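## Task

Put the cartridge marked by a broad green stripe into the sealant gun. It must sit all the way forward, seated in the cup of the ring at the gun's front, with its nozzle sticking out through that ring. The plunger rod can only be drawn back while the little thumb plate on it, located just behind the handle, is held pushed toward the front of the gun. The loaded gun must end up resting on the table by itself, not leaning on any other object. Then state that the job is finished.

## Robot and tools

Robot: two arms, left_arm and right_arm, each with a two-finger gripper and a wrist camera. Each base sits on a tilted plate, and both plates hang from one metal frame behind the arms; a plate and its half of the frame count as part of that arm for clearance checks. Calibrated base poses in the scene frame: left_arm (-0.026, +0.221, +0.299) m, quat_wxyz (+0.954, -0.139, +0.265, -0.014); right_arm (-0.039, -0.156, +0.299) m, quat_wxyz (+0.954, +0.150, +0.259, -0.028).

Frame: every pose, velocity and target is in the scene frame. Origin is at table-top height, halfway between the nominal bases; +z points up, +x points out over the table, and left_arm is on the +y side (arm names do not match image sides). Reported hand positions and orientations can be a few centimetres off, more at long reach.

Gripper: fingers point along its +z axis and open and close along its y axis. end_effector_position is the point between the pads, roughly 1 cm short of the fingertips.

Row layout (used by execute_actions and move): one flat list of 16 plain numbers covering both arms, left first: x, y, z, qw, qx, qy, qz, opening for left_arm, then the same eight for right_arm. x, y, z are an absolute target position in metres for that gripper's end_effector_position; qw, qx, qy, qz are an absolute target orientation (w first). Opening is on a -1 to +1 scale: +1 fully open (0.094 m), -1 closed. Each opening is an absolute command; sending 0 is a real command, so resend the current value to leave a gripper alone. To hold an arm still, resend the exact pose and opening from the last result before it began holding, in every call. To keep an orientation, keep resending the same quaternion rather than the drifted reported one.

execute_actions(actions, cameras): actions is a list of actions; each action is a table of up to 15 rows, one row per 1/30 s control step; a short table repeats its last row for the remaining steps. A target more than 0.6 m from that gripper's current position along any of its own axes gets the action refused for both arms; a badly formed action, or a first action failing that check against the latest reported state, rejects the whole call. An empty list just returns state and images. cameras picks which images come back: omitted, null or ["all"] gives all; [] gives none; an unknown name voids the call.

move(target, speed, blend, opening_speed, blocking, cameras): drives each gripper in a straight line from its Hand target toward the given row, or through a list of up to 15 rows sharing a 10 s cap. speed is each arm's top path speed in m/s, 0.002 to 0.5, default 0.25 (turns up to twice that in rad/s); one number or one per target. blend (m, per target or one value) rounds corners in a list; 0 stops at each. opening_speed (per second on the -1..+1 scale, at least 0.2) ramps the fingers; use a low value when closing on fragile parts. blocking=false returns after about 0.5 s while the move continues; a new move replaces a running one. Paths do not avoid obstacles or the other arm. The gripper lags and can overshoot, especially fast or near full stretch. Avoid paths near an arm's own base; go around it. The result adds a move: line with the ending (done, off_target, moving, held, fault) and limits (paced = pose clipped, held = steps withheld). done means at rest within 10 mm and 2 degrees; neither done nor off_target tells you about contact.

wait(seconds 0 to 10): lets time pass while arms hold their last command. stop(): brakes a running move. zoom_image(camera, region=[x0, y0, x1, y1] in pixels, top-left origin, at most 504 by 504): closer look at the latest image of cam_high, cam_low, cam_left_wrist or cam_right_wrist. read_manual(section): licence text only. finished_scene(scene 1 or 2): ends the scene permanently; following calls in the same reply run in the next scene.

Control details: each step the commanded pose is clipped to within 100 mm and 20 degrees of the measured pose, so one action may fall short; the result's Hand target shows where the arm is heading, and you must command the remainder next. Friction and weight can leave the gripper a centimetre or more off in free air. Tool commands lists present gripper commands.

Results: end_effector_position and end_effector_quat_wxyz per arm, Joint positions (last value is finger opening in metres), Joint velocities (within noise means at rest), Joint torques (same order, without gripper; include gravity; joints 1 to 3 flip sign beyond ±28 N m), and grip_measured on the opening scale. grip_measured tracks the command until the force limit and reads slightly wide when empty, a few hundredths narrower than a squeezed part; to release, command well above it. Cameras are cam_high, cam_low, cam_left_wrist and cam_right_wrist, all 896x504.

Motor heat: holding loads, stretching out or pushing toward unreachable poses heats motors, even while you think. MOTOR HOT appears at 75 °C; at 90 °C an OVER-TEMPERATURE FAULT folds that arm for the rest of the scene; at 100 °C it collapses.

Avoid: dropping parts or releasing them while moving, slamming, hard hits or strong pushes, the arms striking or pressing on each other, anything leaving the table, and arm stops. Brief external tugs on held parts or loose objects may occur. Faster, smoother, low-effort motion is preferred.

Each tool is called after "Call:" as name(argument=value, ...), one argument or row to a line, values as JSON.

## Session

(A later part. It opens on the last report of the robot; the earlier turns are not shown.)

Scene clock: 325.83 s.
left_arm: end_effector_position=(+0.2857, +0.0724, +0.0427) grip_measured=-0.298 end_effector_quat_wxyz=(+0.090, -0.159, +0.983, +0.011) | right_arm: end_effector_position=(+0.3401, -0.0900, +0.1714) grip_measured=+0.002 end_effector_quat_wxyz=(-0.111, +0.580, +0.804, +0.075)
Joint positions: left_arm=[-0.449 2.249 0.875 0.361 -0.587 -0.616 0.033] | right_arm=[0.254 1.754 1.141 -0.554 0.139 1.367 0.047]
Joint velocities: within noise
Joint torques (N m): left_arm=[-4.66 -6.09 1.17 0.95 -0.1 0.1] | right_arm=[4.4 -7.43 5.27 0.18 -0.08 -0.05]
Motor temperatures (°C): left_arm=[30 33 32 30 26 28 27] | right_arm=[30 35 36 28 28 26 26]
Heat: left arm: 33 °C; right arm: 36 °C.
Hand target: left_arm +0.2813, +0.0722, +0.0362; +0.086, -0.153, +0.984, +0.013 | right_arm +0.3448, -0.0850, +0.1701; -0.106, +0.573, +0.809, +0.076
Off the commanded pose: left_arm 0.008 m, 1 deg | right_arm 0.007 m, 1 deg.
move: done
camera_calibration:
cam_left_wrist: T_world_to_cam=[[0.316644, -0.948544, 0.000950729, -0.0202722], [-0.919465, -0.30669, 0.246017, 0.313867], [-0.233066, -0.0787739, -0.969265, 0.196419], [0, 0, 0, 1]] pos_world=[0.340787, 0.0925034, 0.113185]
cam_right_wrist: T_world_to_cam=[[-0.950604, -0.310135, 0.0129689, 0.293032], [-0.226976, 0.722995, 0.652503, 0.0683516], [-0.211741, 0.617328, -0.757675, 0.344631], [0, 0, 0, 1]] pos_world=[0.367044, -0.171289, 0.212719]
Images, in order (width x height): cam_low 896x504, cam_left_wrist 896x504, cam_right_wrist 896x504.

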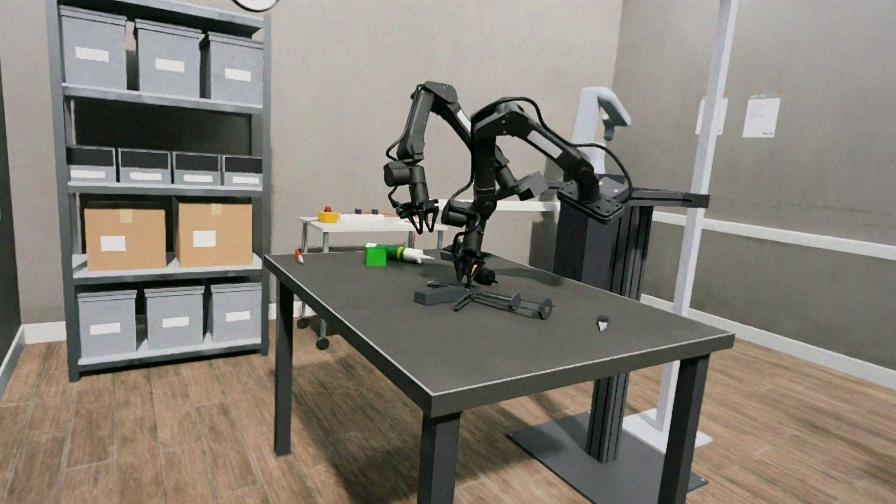

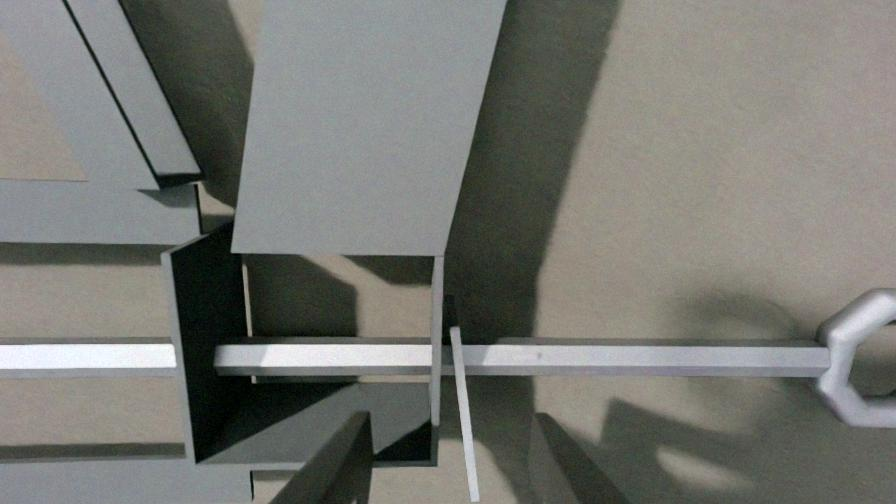

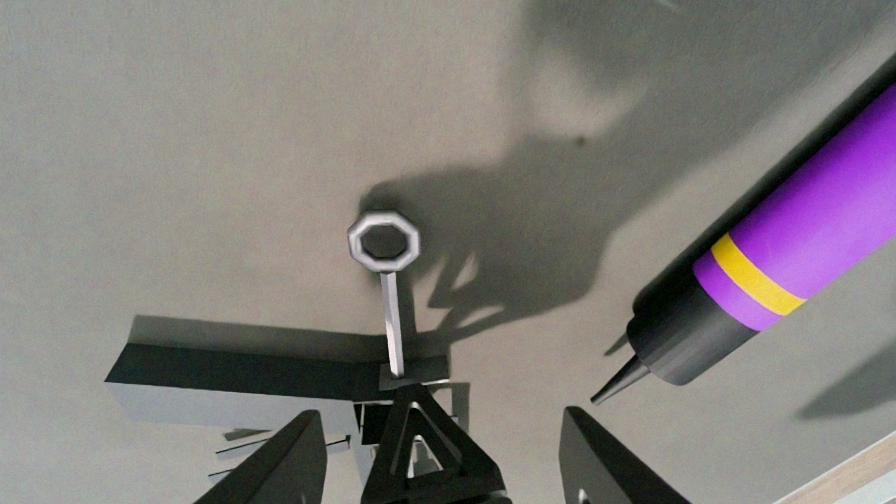

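Call:
move(
  target=[0.2810, 0.0705, 0.0265, 0.0862, -0.1532, 0.9843, 0.0134, -0.3, 0.345, -0.085, 0.17, -0.1065, 0.5734, 0.8088, 0.0755, 0],
  speed=0.04,
  cameras=["cam_left_wrist","cam_low","cam_right_wrist"],
)

Call:
zoom_image(
  camera="cam_right_wrist",
  region=[250, 260, 560, 504],
)

Call:
zoom_image(
  camera="cam_left_wrist",
  region=[250, 204, 700, 504],
)

Scene clock: 359.90 s.
left_arm: end_effector_position=(+0.2897, +0.0704, +0.0349) grip_measured=-0.298 end_effector_quat_wxyz=(+0.096, -0.162, +0.982, +0.009) | right_arm: end_effector_position=(+0.3401, -0.0900, +0.1714) grip_measured=+0.002 end_effector_quat_wxyz=(-0.111, +0.580, +0.804, +0.075)
Joint positions: left_arm=[-0.441 2.283 0.897 0.392 -0.586 -0.607 0.033] | right_arm=[0.254 1.754 1.141 -0.554 0.139 1.367 0.047]
Joint velocities: within noise
Joint torques (N m): left_arm=[-4.63 -5.71 0.81 0.89 -0.05 0.08] | right_arm=[4.4 -7.43 5.27 0.16 -0.05 -0.06]
Motor temperatures (°C): left_arm=[30 33 32 30 26 28 27] | right_arm=[30 35 36 27 28 26 26]
Heat: left arm: 33 °C; right arm: 36 °C.
Hand target: left_arm +0.2809, +0.0707, +0.0269; +0.086, -0.153, +0.984, +0.013 | right_arm +0.3448, -0.0850, +0.1701; -0.106, +0.573, +0.809, +0.076
Off the commanded pose: left_arm 0.012 m, 2 deg | right_arm 0.007 m, 1 deg.
move: off_target (left_arm)
camera_calibration:
cam_left_wrist: T_world_to_cam=[[0.322608, -0.946513, 0.00616209, -0.0254964], [-0.920502, -0.312213, 0.234945, 0.319967], [-0.220454, -0.0814673, -0.971989, 0.186245], [0, 0, 0, 1]] pos_world=[0.343815, 0.0909382, 0.106011]
cam_right_wrist: T_world_to_cam=[[-0.950604, -0.310135, 0.0129689, 0.293032], [-0.226976, 0.722995, 0.652503, 0.0683516], [-0.211741, 0.617328, -0.757675, 0.344631], [0, 0, 0, 1]] pos_world=[0.367044, -0.171289, 0.212719]
Images, in order (width x height): cam_low 896x504, cam_left_wrist 896x504, cam_right_wrist 896x504.

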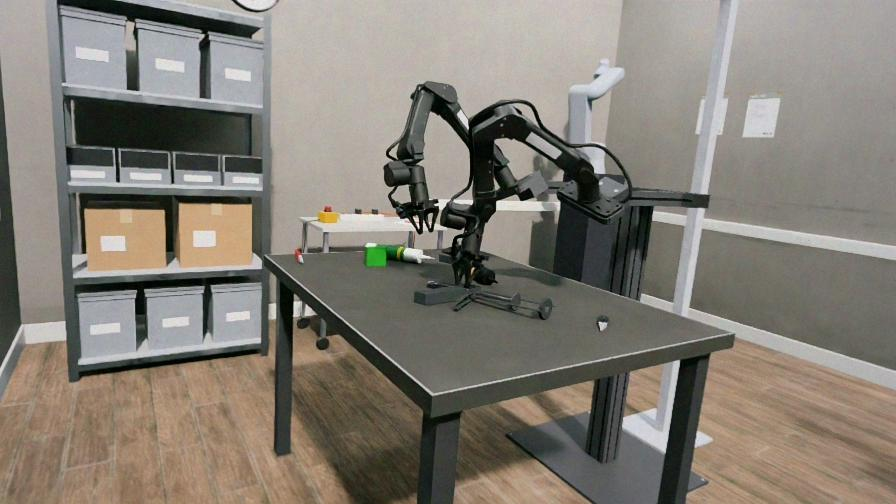

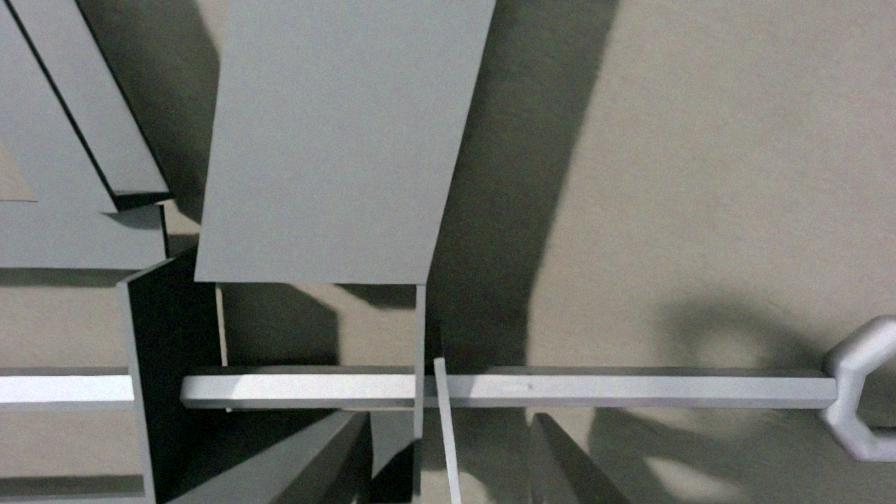

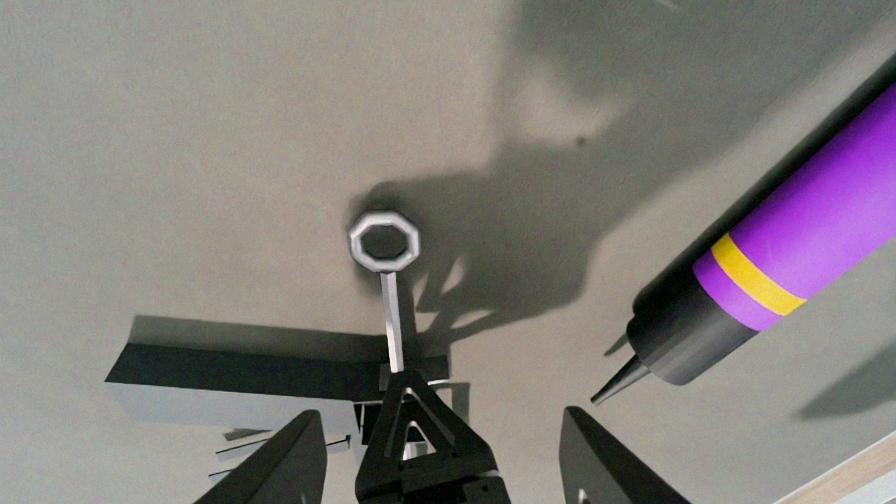

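Scaled by 1.626.

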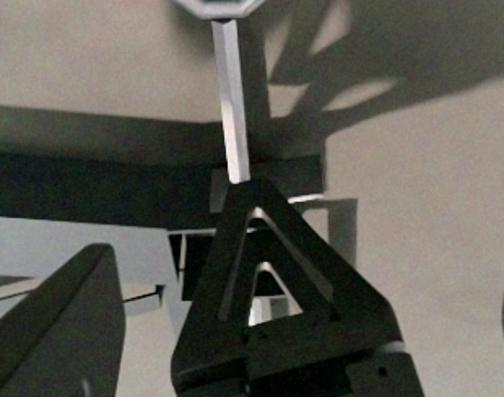

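Scaled by 1.120.

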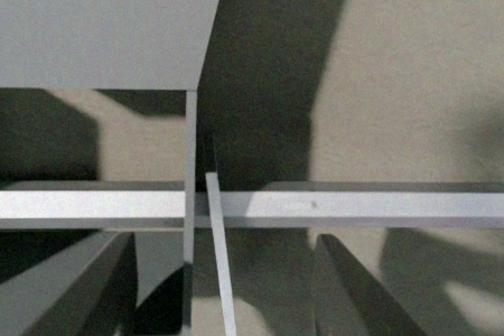

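Call:
move(
  target=[0.2775, 0.0735, 0.0245, 0.0862, -0.1532, 0.9843, 0.0134, -0.3, 0.345, -0.085, 0.17, -0.1065, 0.5734, 0.8088, 0.0755, 0],
  speed=0.04,
  cameras=["cam_left_wrist"],
)

Call:
zoom_image(
  camera="cam_left_wrist",
  region=[250, 204, 700, 504],
)

Scene clock: 372.13 s.
left_arm: end_effector_position=(+0.2907, +0.0716, +0.0333) grip_measured=-0.298 end_effector_quat_wxyz=(+0.099, -0.164, +0.981, +0.007) | right_arm: end_effector_position=(+0.3401, -0.0900, +0.1714) grip_measured=+0.002 end_effector_quat_wxyz=(-0.111, +0.580, +0.804, +0.075)
Joint positions: left_arm=[-0.434 2.287 0.893 0.413 -0.581 -0.6 0.033] | right_arm=[0.254 1.754 1.141 -0.554 0.139 1.367 0.047]
Joint velocities: within noise
Joint torques (N m): left_arm=[-4.66 -5.85 -0.14 0.92 -0.04 0.1] | right_arm=[4.31 -7.39 5.2 0.16 -0.06 -0.08]
Motor temperatures (°C): left_arm=[30 33 32 30 26 28 27] | right_arm=[30 35 36 27 28 26 26]
Heat: left arm: 33 °C; right arm: 36 °C.
Hand target: left_arm +0.2774, +0.0737, +0.0251; +0.086, -0.153, +0.984, +0.013 | right_arm +0.3448, -0.0850, +0.1701; -0.106, +0.573, +0.809, +0.076
Off the commanded pose: left_arm 0.016 m, 2 deg | right_arm 0.007 m, 1 deg.
move: off_target (left_arm)
camera_calibration:
cam_left_wrist: T_world_to_cam=[[0.325942, -0.945313, 0.0120691, -0.0259933], [-0.921041, -0.314643, 0.229529, 0.322148], [-0.213179, -0.0859292, -0.973227, 0.183198], [0, 0, 0, 1]] pos_world=[0.344238, 0.0925319, 0.104664]
Images, in order (width x height): cam_left_wrist 896x504.

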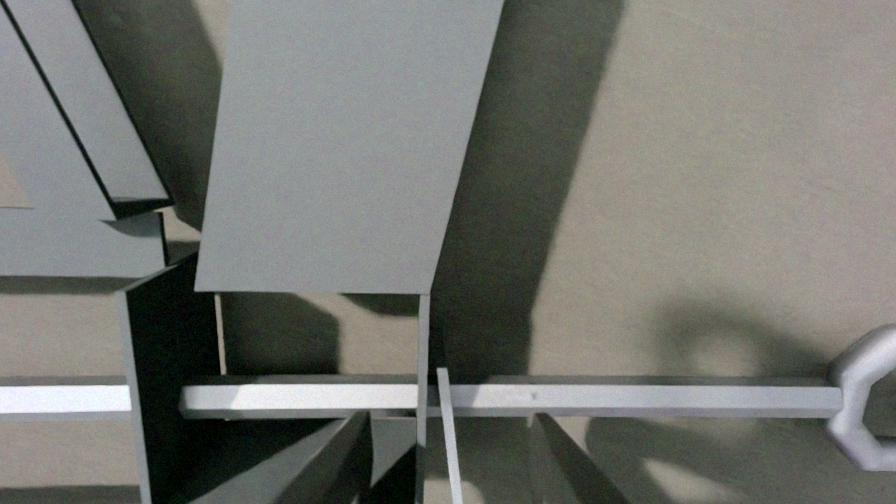

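Scaled by 1.120.

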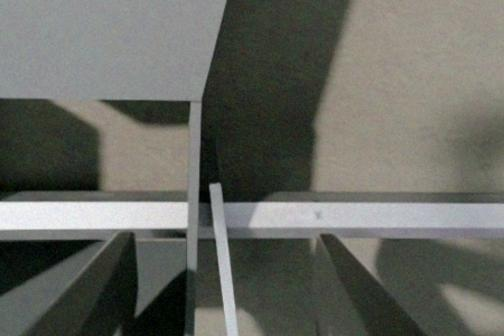

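Call:
move(
  target=[
    [0.2815, 0.0775, 0.0255, 0.0862, -0.1532, 0.9843, 0.0134, -0.3, 0.345, -0.085, 0.17, -0.1065, 0.5734, 0.8088, 0.0755, 0],
    [0.2815, 0.0775, 0.0255, 0.0862, -0.1532, 0.9843, 0.0134, -0.75, 0.345, -0.085, 0.17, -0.1065, 0.5734, 0.8088, 0.0755, 0],
  ],
  speed=0.04,
  opening_speed=0.3,
  cameras=["cam_left_wrist","cam_right_wrist"],
)

Call:
zoom_image(
  camera="cam_left_wrist",
  region=[250, 204, 700, 504],
)

Call:
zoom_image(
  camera="cam_right_wrist",
  region=[250, 260, 560, 504],
)

Scene clock: 395.63 s.
left_arm: end_effector_position=(+0.2909, +0.0751, +0.0310) grip_measured=-0.748 end_effector_quat_wxyz=(+0.096, -0.163, +0.982, +0.007) | right_arm: end_effector_position=(+0.3401, -0.0900, +0.1714) grip_measured=+0.002 end_effector_quat_wxyz=(-0.111, +0.580, +0.804, +0.075)
Joint positions: left_arm=[-0.421 2.287 0.892 0.414 -0.572 -0.588 0.012] | right_arm=[0.254 1.754 1.141 -0.554 0.139 1.367 0.047]
Joint velocities: within noise
Joint torques (N m): left_arm=[-4.51 -6.84 -0.13 0.89 -0.09 0.08] | right_arm=[4.3 -7.34 5.24 0.14 -0.08 -0.05]
Motor temperatures (°C): left_arm=[30 33 31 30 26 28 27] | right_arm=[30 35 36 27 28 26 26]
Heat: left arm: 33 °C; right arm: 36 °C.
Hand target: left_arm +0.2815, +0.0775, +0.0257; +0.086, -0.153, +0.984, +0.013 | right_arm +0.3448, -0.0850, +0.1701; -0.106, +0.573, +0.809, +0.076
Off the commanded pose: left_arm 0.011 m, 2 deg | right_arm 0.007 m, 1 deg.
move: off_target (left_arm); target 2's new opening was sent with left_arm's hand 0.011 m and 2 deg from that target
camera_calibration:
cam_left_wrist: T_world_to_cam=[[0.323087, -0.946317, 0.00993587, -0.0217015], [-0.92061, -0.311843, 0.235011, 0.32346], [-0.219297, -0.0850762, -0.971942, 0.183029], [0, 0, 0, 1]] pos_world=[0.34493, 0.0959038, 0.102092]
cam_right_wrist: T_world_to_cam=[[-0.950604, -0.310135, 0.0129689, 0.293032], [-0.226976, 0.722995, 0.652503, 0.0683516], [-0.211741, 0.617328, -0.757675, 0.344631], [0, 0, 0, 1]] pos_world=[0.367044, -0.171289, 0.212719]
Images, in order (width x height): cam_left_wrist 896x504, cam_right_wrist 896x504.

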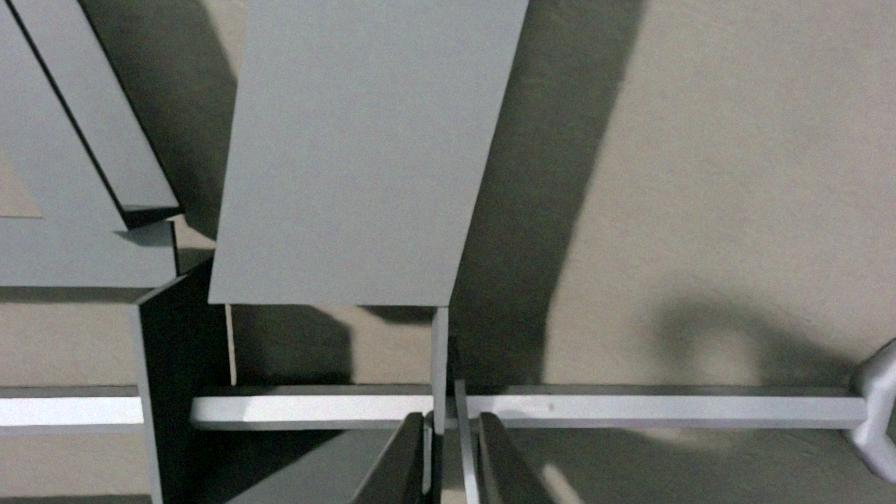

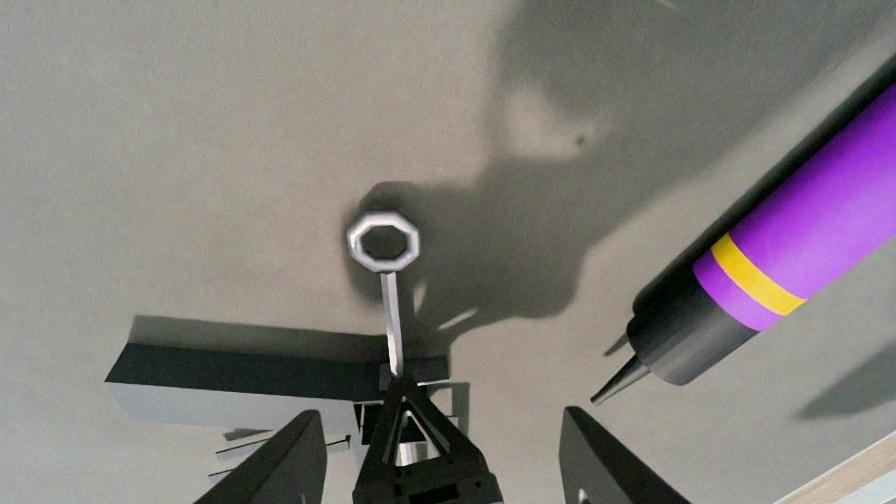

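Scaled by 1.120.

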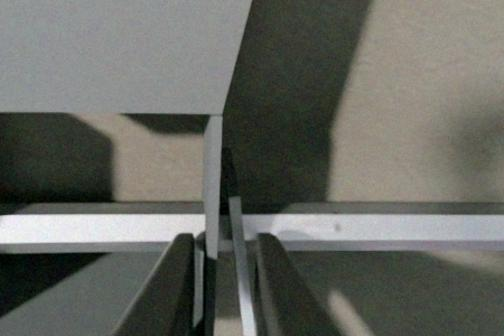

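Scaled by 1.626.

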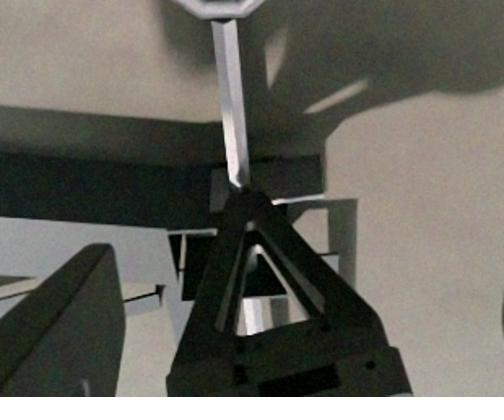

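Call:
move(
  target=[0.2815, 0.0775, 0.0255, 0.0862, -0.1532, 0.9843, 0.0134, -1, 0.345, -0.085, 0.17, -0.1065, 0.5734, 0.8088, 0.0755, 0],
  speed=0.04,
  opening_speed=0.2,
  cameras=["cam_left_wrist","cam_right_wrist"],
)

Call:
zoom_image(
  camera="cam_left_wrist",
  region=[250, 204, 700, 504],
)

Call:
zoom_image(
  camera="cam_right_wrist",
  region=[250, 260, 560, 504],
)

Scene clock: 402.83 s.
left_arm: end_effector_position=(+0.2908, +0.0748, +0.0310) grip_measured=-0.933 end_effector_quat_wxyz=(+0.096, -0.160, +0.982, +0.007) | right_arm: end_effector_position=(+0.3402, -0.0900, +0.1715) grip_measured=+0.002 end_effector_quat_wxyz=(-0.111, +0.580, +0.804, +0.075)
Joint positions: left_arm=[-0.421 2.287 0.892 0.414 -0.57 -0.582 0.003] | right_arm=[0.254 1.754 1.141 -0.554 0.139 1.367 0.047]
Joint velocities: within noise
Joint torques (N m): left_arm=[-4.56 -6.83 -0.16 0.89 -0.08 0.01] | right_arm=[4.38 -7.39 5.24 0.17 -0.07 -0.05]
Motor temperatures (°C): left_arm=[30 33 31 30 26 28 27] | right_arm=[30 35 35 27 28 26 26]
Heat: left arm: 33 °C; right arm: 35 °C.
Hand target: left_arm +0.2815, +0.0776, +0.0257; +0.086, -0.153, +0.984, +0.013 | right_arm +0.3448, -0.0850, +0.1701; -0.106, +0.573, +0.809, +0.076
Off the commanded pose: left_arm 0.011 m, 2 deg | right_arm 0.007 m, 1 deg.
move: off_target (left_arm)
camera_calibration:
cam_left_wrist: T_world_to_cam=[[0.317825, -0.948091, 0.0104737, -0.0203378], [-0.922157, -0.306525, 0.235943, 0.323311], [-0.220485, -0.084647, -0.97171, 0.183259], [0, 0, 0, 1]] pos_world=[0.345013, 0.095333, 0.102004]
cam_right_wrist: T_world_to_cam=[[-0.950654, -0.309995, 0.0126258, 0.293277], [-0.227097, 0.723006, 0.652448, 0.0684107], [-0.211384, 0.617386, -0.757728, 0.344604], [0, 0, 0, 1]] pos_world=[0.367185, -0.171301, 0.212778]
Images, in order (width x height): cam_left_wrist 896x504, cam_right_wrist 896x504.

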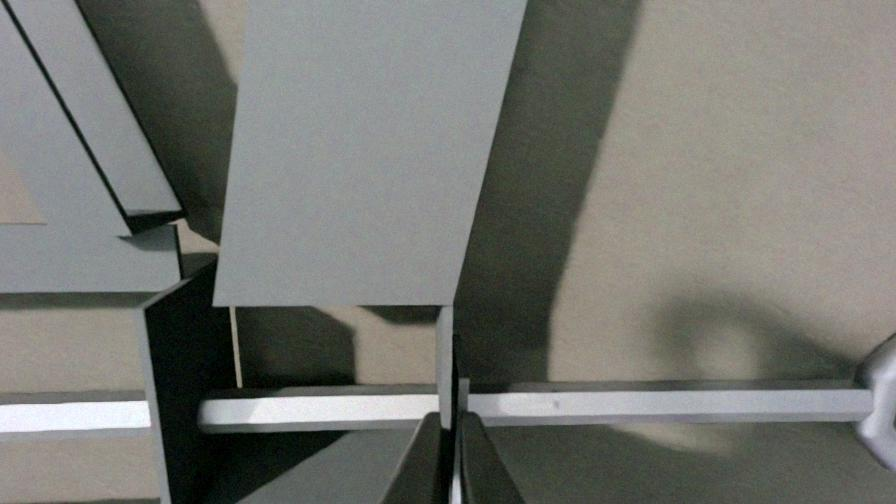

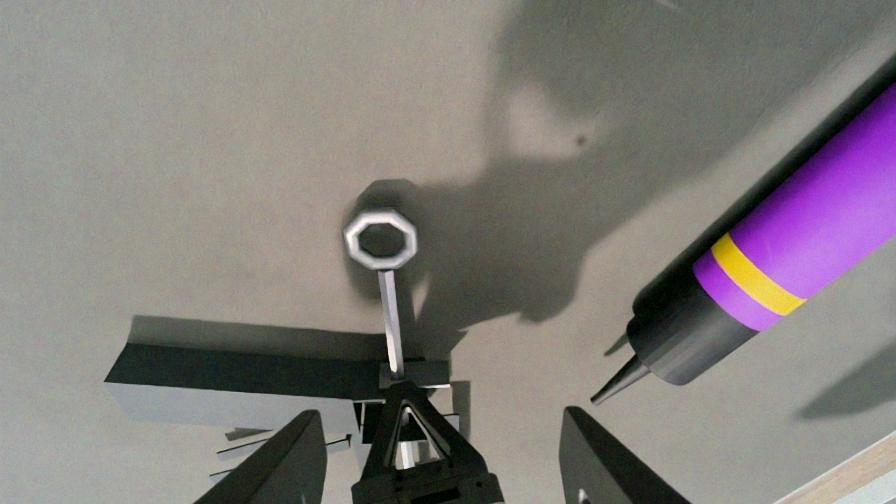

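Scaled by 1.120.

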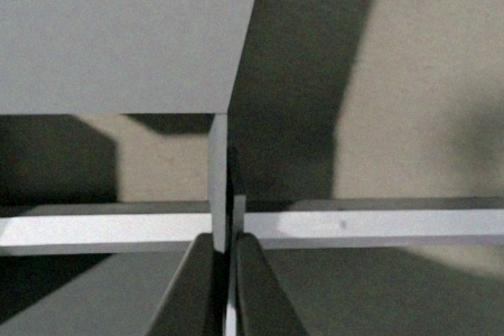

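Scaled by 1.626.

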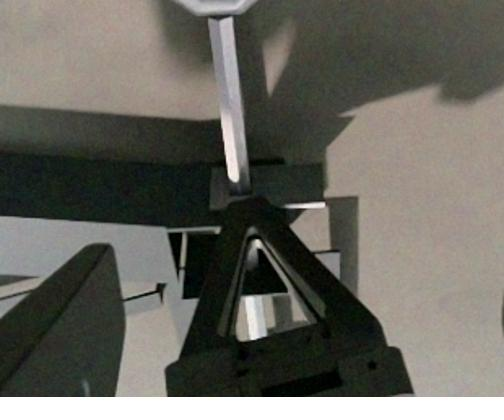

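Call:
move(
  target=[0.2815, 0.0775, 0.0255, 0.0862, -0.1532, 0.9843, 0.0134, -1, 0.340, 0.028, 0.08, -0.1056, 0.5827, 0.8020, 0.0767, 0],
  speed=0.12,
  cameras=["cam_left_wrist","cam_right_wrist","cam_low"],
)

Scene clock: 418.07 s.
left_arm: end_effector_position=(+0.2908, +0.0748, +0.0310) grip_measured=-0.934 end_effector_quat_wxyz=(+0.096, -0.160, +0.982, +0.007) | right_arm: end_effector_position=(+0.3360, +0.0033, +0.0942) grip_measured=+0.002 end_effector_quat_wxyz=(-0.115, +0.580, +0.803, +0.073)
Joint positions: left_arm=[-0.421 2.287 0.892 0.414 -0.57 -0.582 0.003] | right_arm=[0.396 2.128 1.26 -0.329 0.189 1.503 0.047]
Joint velocities: within noise
Joint torques (N m): left_arm=[-4.53 -6.83 -0.25 0.86 -0.06 0.01] | right_arm=[4.71 -10.07 2.4 0.13 -0.15 -0.02]
Motor temperatures (°C): left_arm=[30 33 31 30 26 28 28] | right_arm=[30 35 35 27 28 26 26]
Heat: left arm: 33 °C; right arm: 35 °C.
Hand target: left_arm +0.2815, +0.0776, +0.0257; +0.086, -0.153, +0.984, +0.013 | right_arm +0.3371, +0.0020, +0.0958; -0.114, +0.580, +0.803, +0.074
Off the commanded pose: left_arm 0.011 m, 2 deg | right_arm 0.029 m, 1 deg.
move: held (right_arm; a check stopped the path), off_target (left_arm; braked when a check withheld steps of right_arm); limits=held
pose unreachable (right arm): on one or more control steps of this call, first in action 0 (counted from 0), this arm could not follow its commanded pose, so it was not sent that pose on those steps. It may still have moved: this result reports where it is.
cause: moving toward the commanded pose would bring a part of the arm too close to another arm (this arm's gripper housing and the left arm's wrist (the part past joint 4), along the way the arms are being sent, or toward where that arm still pushes).
camera_calibration:
cam_left_wrist: T_world_to_cam=[[0.317825, -0.948091, 0.0104737, -0.0203378], [-0.922157, -0.306525, 0.235943, 0.323311], [-0.220485, -0.084647, -0.97171, 0.183259], [0, 0, 0, 1]] pos_world=[0.345013, 0.095333, 0.102004]
cam_right_wrist: T_world_to_cam=[[-0.950254, -0.310792, 0.0206151, 0.318306], [-0.221588, 0.721055, 0.656489, 0.0481934], [-0.218897, 0.619264, -0.754053, 0.229707], [0, 0, 0, 1]] pos_world=[0.363433, -0.0780719, 0.135011]
Images, in order (width x height): cam_low 896x504, cam_left_wrist 896x504, cam_right_wrist 896x504.

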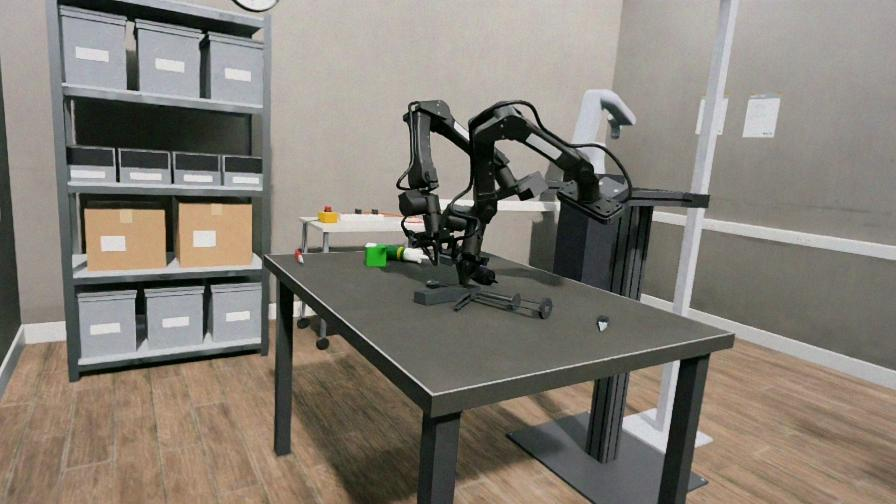

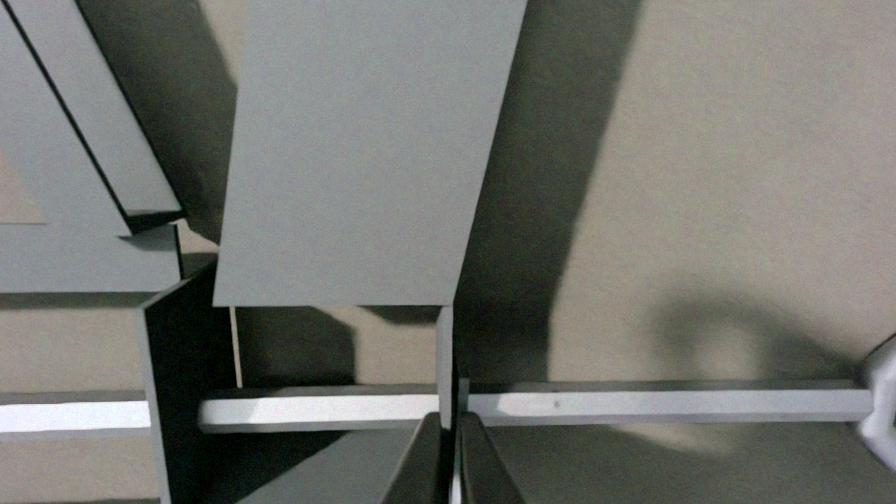

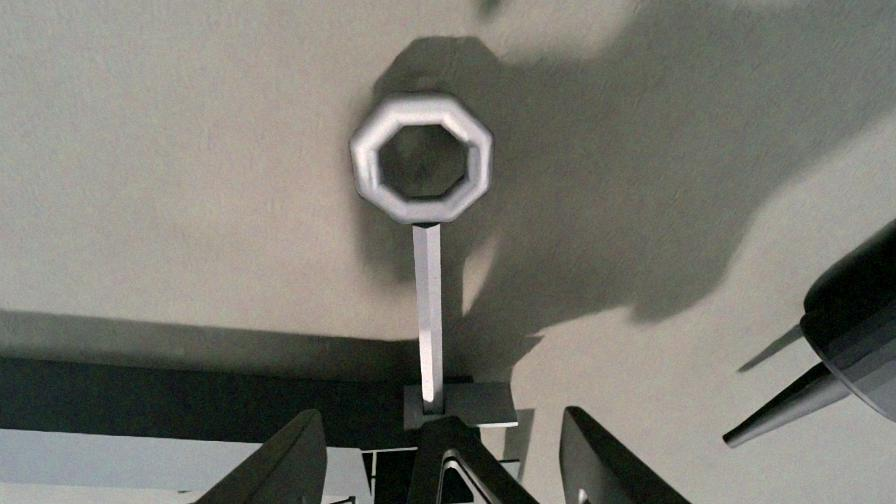

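Call:
move(
  target=[0.2815, 0.0775, 0.0255, 0.0862, -0.1532, 0.9843, 0.0134, -1, 0.352, -0.020, 0.09, -0.1751, 0.5739, 0.7898, 0.1272, 0.2],
  speed=0.12,
  cameras=["cam_left_wrist","cam_right_wrist","cam_low"],
)

Scene clock: 443.60 s.
left_arm: end_effector_position=(+0.2908, +0.0748, +0.0310) grip_measured=-0.934 end_effector_quat_wxyz=(+0.096, -0.160, +0.982, +0.007) | right_arm: end_effector_position=(+0.3466, -0.0205, +0.0854) grip_measured=+0.198 end_effector_quat_wxyz=(-0.174, +0.576, +0.790, +0.120)
Joint positions: left_arm=[-0.421 2.287 0.892 0.414 -0.57 -0.582 0.003] | right_arm=[0.259 2.128 1.298 -0.368 -0.015 1.383 0.056]
Joint velocities: within noise
Joint torques (N m): left_arm=[-4.59 -6.84 -0.1 0.87 -0.07 -0.01] | right_arm=[4.14 -10.47 3.79 -0.09 -0.38 -0.07]
Motor temperatures (°C): left_arm=[30 33 31 29 26 28 28] | right_arm=[30 35 35 27 28 26 26]
Heat: left arm: 33 °C; right arm: 35 °C.
Hand target: left_arm +0.2815, +0.0776, +0.0257; +0.086, -0.153, +0.984, +0.013 | right_arm +0.3521, -0.0200, +0.0901; -0.175, +0.574, +0.790, +0.127
Off the commanded pose: left_arm 0.011 m, 2 deg | right_arm 0.007 m, 1 deg.
move: off_target (left_arm)
camera_calibration:
cam_left_wrist: T_world_to_cam=[[0.317825, -0.948091, 0.0104737, -0.0203378], [-0.922157, -0.306525, 0.235943, 0.323311], [-0.220485, -0.084647, -0.97171, 0.183259], [0, 0, 0, 1]] pos_world=[0.345013, 0.095333, 0.102004]
cam_right_wrist: T_world_to_cam=[[-0.953105, -0.30219, 0.0165043, 0.322598], [-0.183015, 0.618945, 0.763814, 0.0489015], [-0.241032, 0.724975, -0.645225, 0.240656], [0, 0, 0, 1]] pos_world=[0.374425, -0.107251, 0.112601]
Images, in order (width x height): cam_low 896x504, cam_left_wrist 896x504, cam_right_wrist 896x504.

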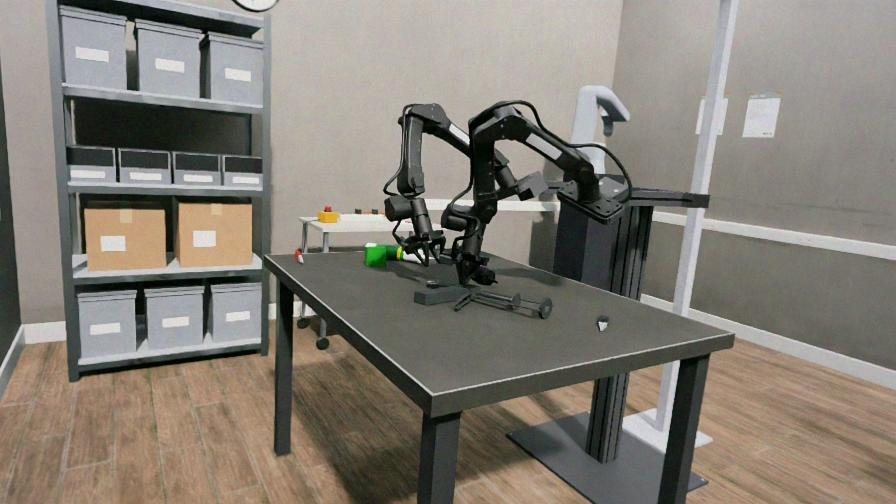

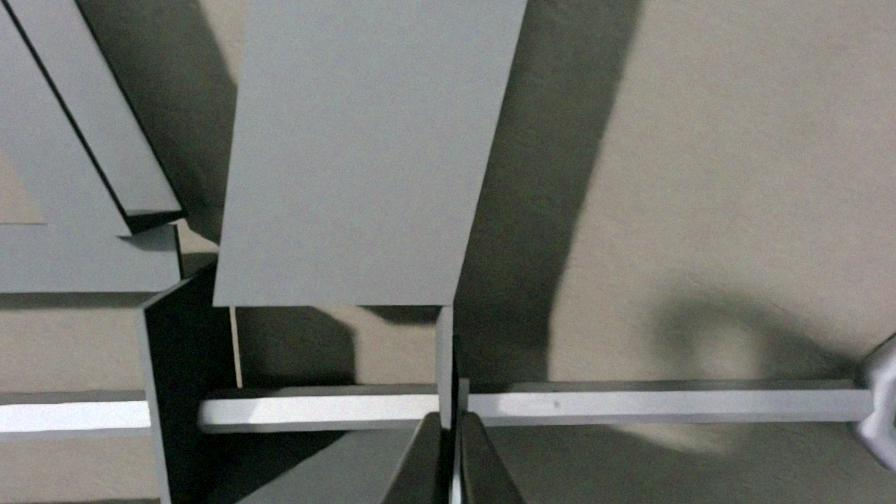

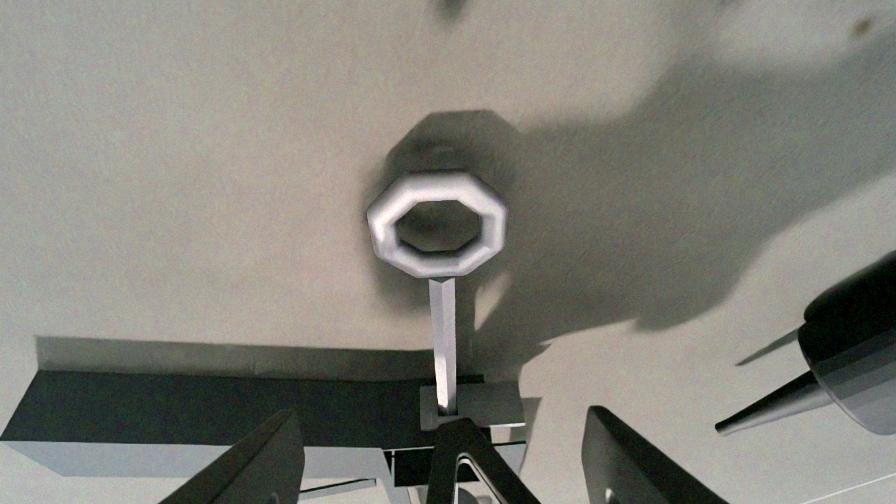

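Call:
move(
  target=[0.2815, 0.0775, 0.0255, 0.0862, -0.1532, 0.9843, 0.0134, -1, 0.353, -0.0175, 0.058, -0.1751, 0.5739, 0.7898, 0.1272, 0.2],
  speed=0.06,
  cameras=["cam_right_wrist","cam_low"],
)

Scene clock: 454.47 s.
left_arm: end_effector_position=(+0.2908, +0.0748, +0.0310) grip_measured=-0.934 end_effector_quat_wxyz=(+0.096, -0.160, +0.982, +0.007) | right_arm: end_effector_position=(+0.3533, -0.0199, +0.0637) grip_measured=+0.198 end_effector_quat_wxyz=(-0.171, +0.575, +0.790, +0.125)
Joint positions: left_arm=[-0.421 2.287 0.892 0.414 -0.57 -0.582 0.003] | right_arm=[0.237 2.201 1.349 -0.335 -0.025 1.359 0.056]
Joint velocities: within noise
Joint torques (N m): left_arm=[-4.63 -6.86 -0.1 0.9 -0.09 0] | right_arm=[3.97 -8.4 3.51 0.14 -0.38 -0.05]
Motor temperatures (°C): left_arm=[30 33 31 29 26 28 28] | right_arm=[30 36 35 27 28 26 26]
Heat: left arm: 33 °C; right arm: 36 °C.
Hand target: left_arm +0.2815, +0.0776, +0.0257; +0.086, -0.153, +0.984, +0.013 | right_arm +0.3528, -0.0176, +0.0581; -0.175, +0.574, +0.790, +0.127
Off the commanded pose: left_arm 0.011 m, 2 deg | right_arm 0.006 m, 1 deg.
move: off_target (left_arm)
camera_calibration:
cam_right_wrist: T_world_to_cam=[[-0.95353, -0.301249, 0.00545419, 0.33047], [-0.19046, 0.616686, 0.763821, 0.0688717], [-0.233464, 0.727288, -0.645405, 0.225292], [0, 0, 0, 1]] pos_world=[0.380827, -0.106771, 0.0909962]
Images, in order (width x height): cam_low 896x504, cam_right_wrist 896x504.

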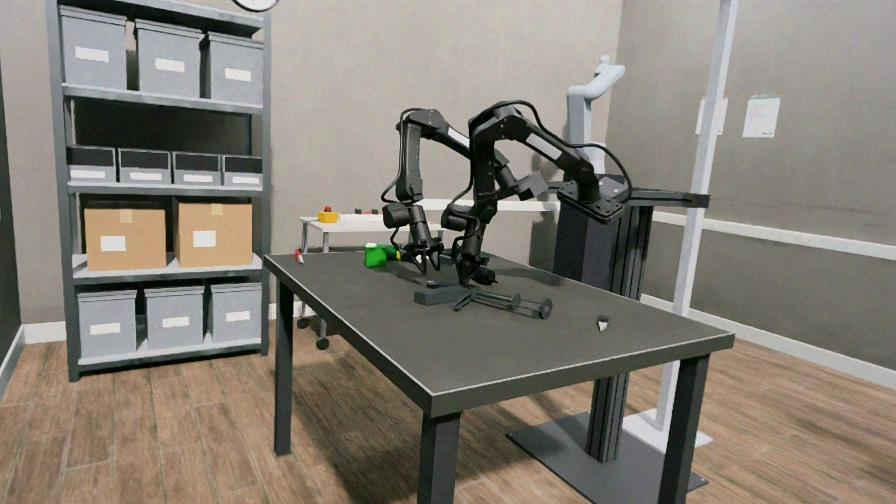

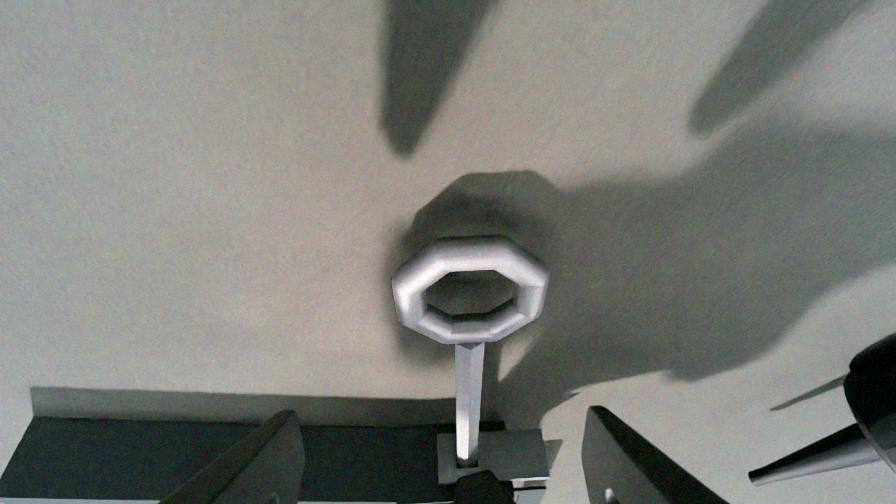

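Call:
move(
  target=[0.2815, 0.0775, 0.0255, 0.0862, -0.1532, 0.9843, 0.0134, -1, 0.346, -0.0156, 0.030, -0.1751, 0.5739, 0.7898, 0.1272, 0.2],
  speed=0.06,
  cameras=["cam_right_wrist","cam_low"],
)

Scene clock: 463.53 s.
left_arm: end_effector_position=(+0.2908, +0.0748, +0.0310) grip_measured=-0.934 end_effector_quat_wxyz=(+0.096, -0.160, +0.982, +0.007) | right_arm: end_effector_position=(+0.3478, -0.0180, +0.0363) grip_measured=+0.198 end_effector_quat_wxyz=(-0.170, +0.575, +0.790, +0.125)
Joint positions: left_arm=[-0.421 2.287 0.892 0.414 -0.57 -0.582 0.003] | right_arm=[0.217 2.282 1.365 -0.271 -0.032 1.34 0.056]
Joint velocities: within noise
Joint torques (N m): left_arm=[-4.53 -6.89 -0.05 0.89 -0.1 0.03] | right_arm=[4.04 -8.34 3.06 0.11 -0.37 -0.08]
Motor temperatures (°C): left_arm=[30 33 31 29 26 28 29] | right_arm=[30 35 35 27 28 26 26]
Heat: left arm: 33 °C; right arm: 35 °C.
Hand target: left_arm +0.2815, +0.0776, +0.0257; +0.086, -0.153, +0.984, +0.013 | right_arm +0.3459, -0.0157, +0.0301; -0.175, +0.574, +0.790, +0.127
Off the commanded pose: left_arm 0.011 m, 2 deg | right_arm 0.007 m, 1 deg.
move: off_target (left_arm)
camera_calibration:
cam_right_wrist: T_world_to_cam=[[-0.953643, -0.300914, 0.00386986, 0.326007], [-0.191518, 0.616769, 0.76349, 0.0879327], [-0.232131, 0.727356, -0.645808, 0.204464], [0, 0, 0, 1]] pos_world=[0.375197, -0.104852, 0.0636473]
Images, in order (width x height): cam_low 896x504, cam_right_wrist 896x504.

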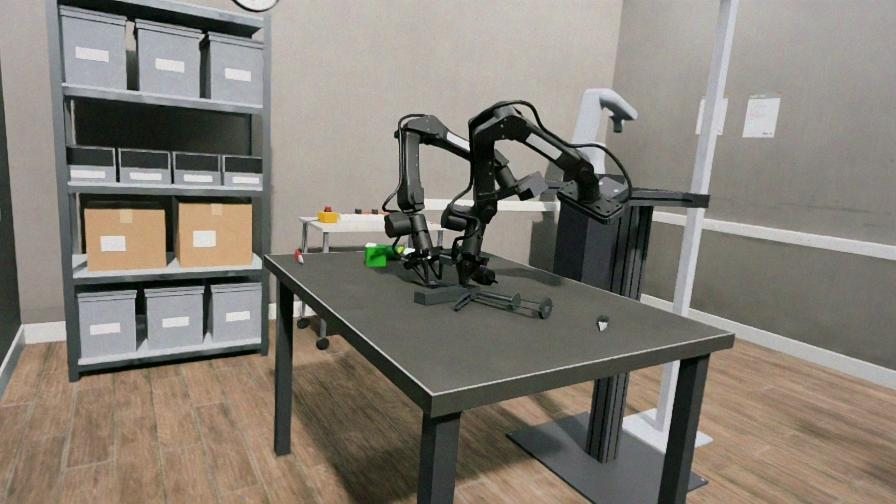

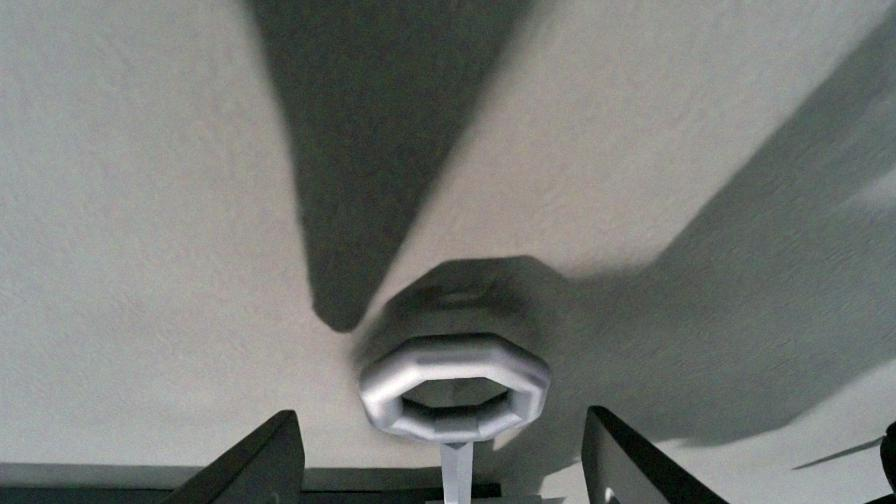

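Call:
move(
  target=[
    [0.2815, 0.0775, 0.0255, 0.0862, -0.1532, 0.9843, 0.0134, -1, 0.346, -0.0180, 0.0175, -0.1751, 0.5739, 0.7898, 0.1272, 0.2],
  ],
  speed=0.05,
  cameras=["cam_right_wrist","cam_low"],
)

Scene clock: 473.47 s.
left_arm: end_effector_position=(+0.2908, +0.0748, +0.0310) grip_measured=-0.934 end_effector_quat_wxyz=(+0.096, -0.160, +0.982, +0.007) | right_arm: end_effector_position=(+0.3484, -0.0205, +0.0246) grip_measured=+0.198 end_effector_quat_wxyz=(-0.170, +0.576, +0.790, +0.125)
Joint positions: left_arm=[-0.421 2.287 0.892 0.414 -0.57 -0.582 0.003] | right_arm=[0.201 2.317 1.388 -0.258 -0.038 1.326 0.056]
Joint velocities: within noise
Joint torques (N m): left_arm=[-4.57 -6.86 -0.1 0.89 -0.09 -0.01] | right_arm=[4.03 -8.29 2.96 0.06 -0.38 -0.08]
Motor temperatures (°C): left_arm=[30 33 31 29 26 28 29] | right_arm=[30 36 35 27 28 26 26]
Heat: left arm: 33 °C; right arm: 36 °C.
Hand target: left_arm +0.2815, +0.0776, +0.0257; +0.086, -0.153, +0.984, +0.013 | right_arm +0.3459, -0.0180, +0.0177; -0.175, +0.574, +0.790, +0.127
Off the commanded pose: left_arm 0.011 m, 2 deg | right_arm 0.008 m, 1 deg.
move: off_target (left_arm)
camera_calibration:
cam_right_wrist: T_world_to_cam=[[-0.953838, -0.300303, 0.00327299, 0.325997], [-0.191668, 0.617105, 0.763181, 0.0986598], [-0.231205, 0.727324, -0.646176, 0.198569], [0, 0, 0, 1]] pos_world=[0.375769, -0.107409, 0.0519481]
Images, in order (width x height): cam_low 896x504, cam_right_wrist 896x504.

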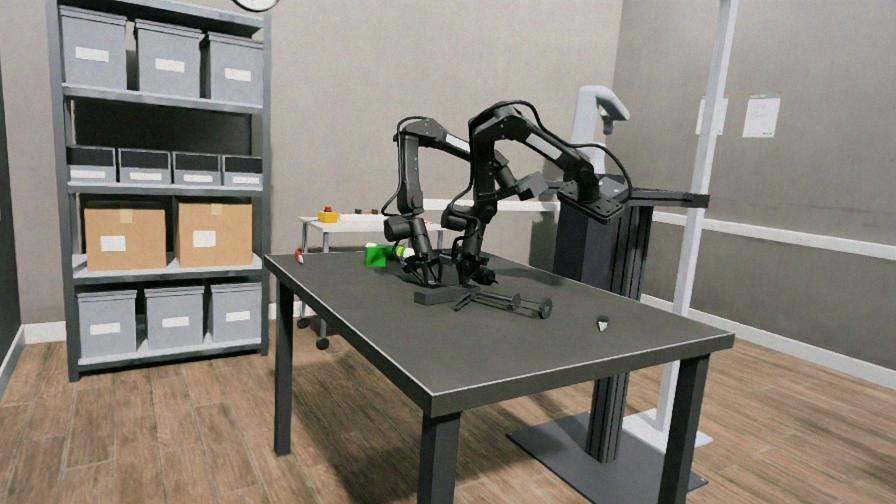

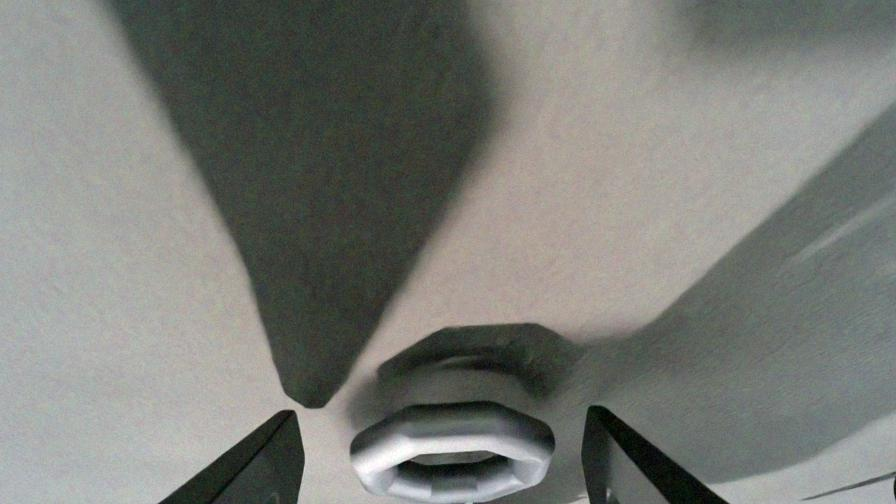

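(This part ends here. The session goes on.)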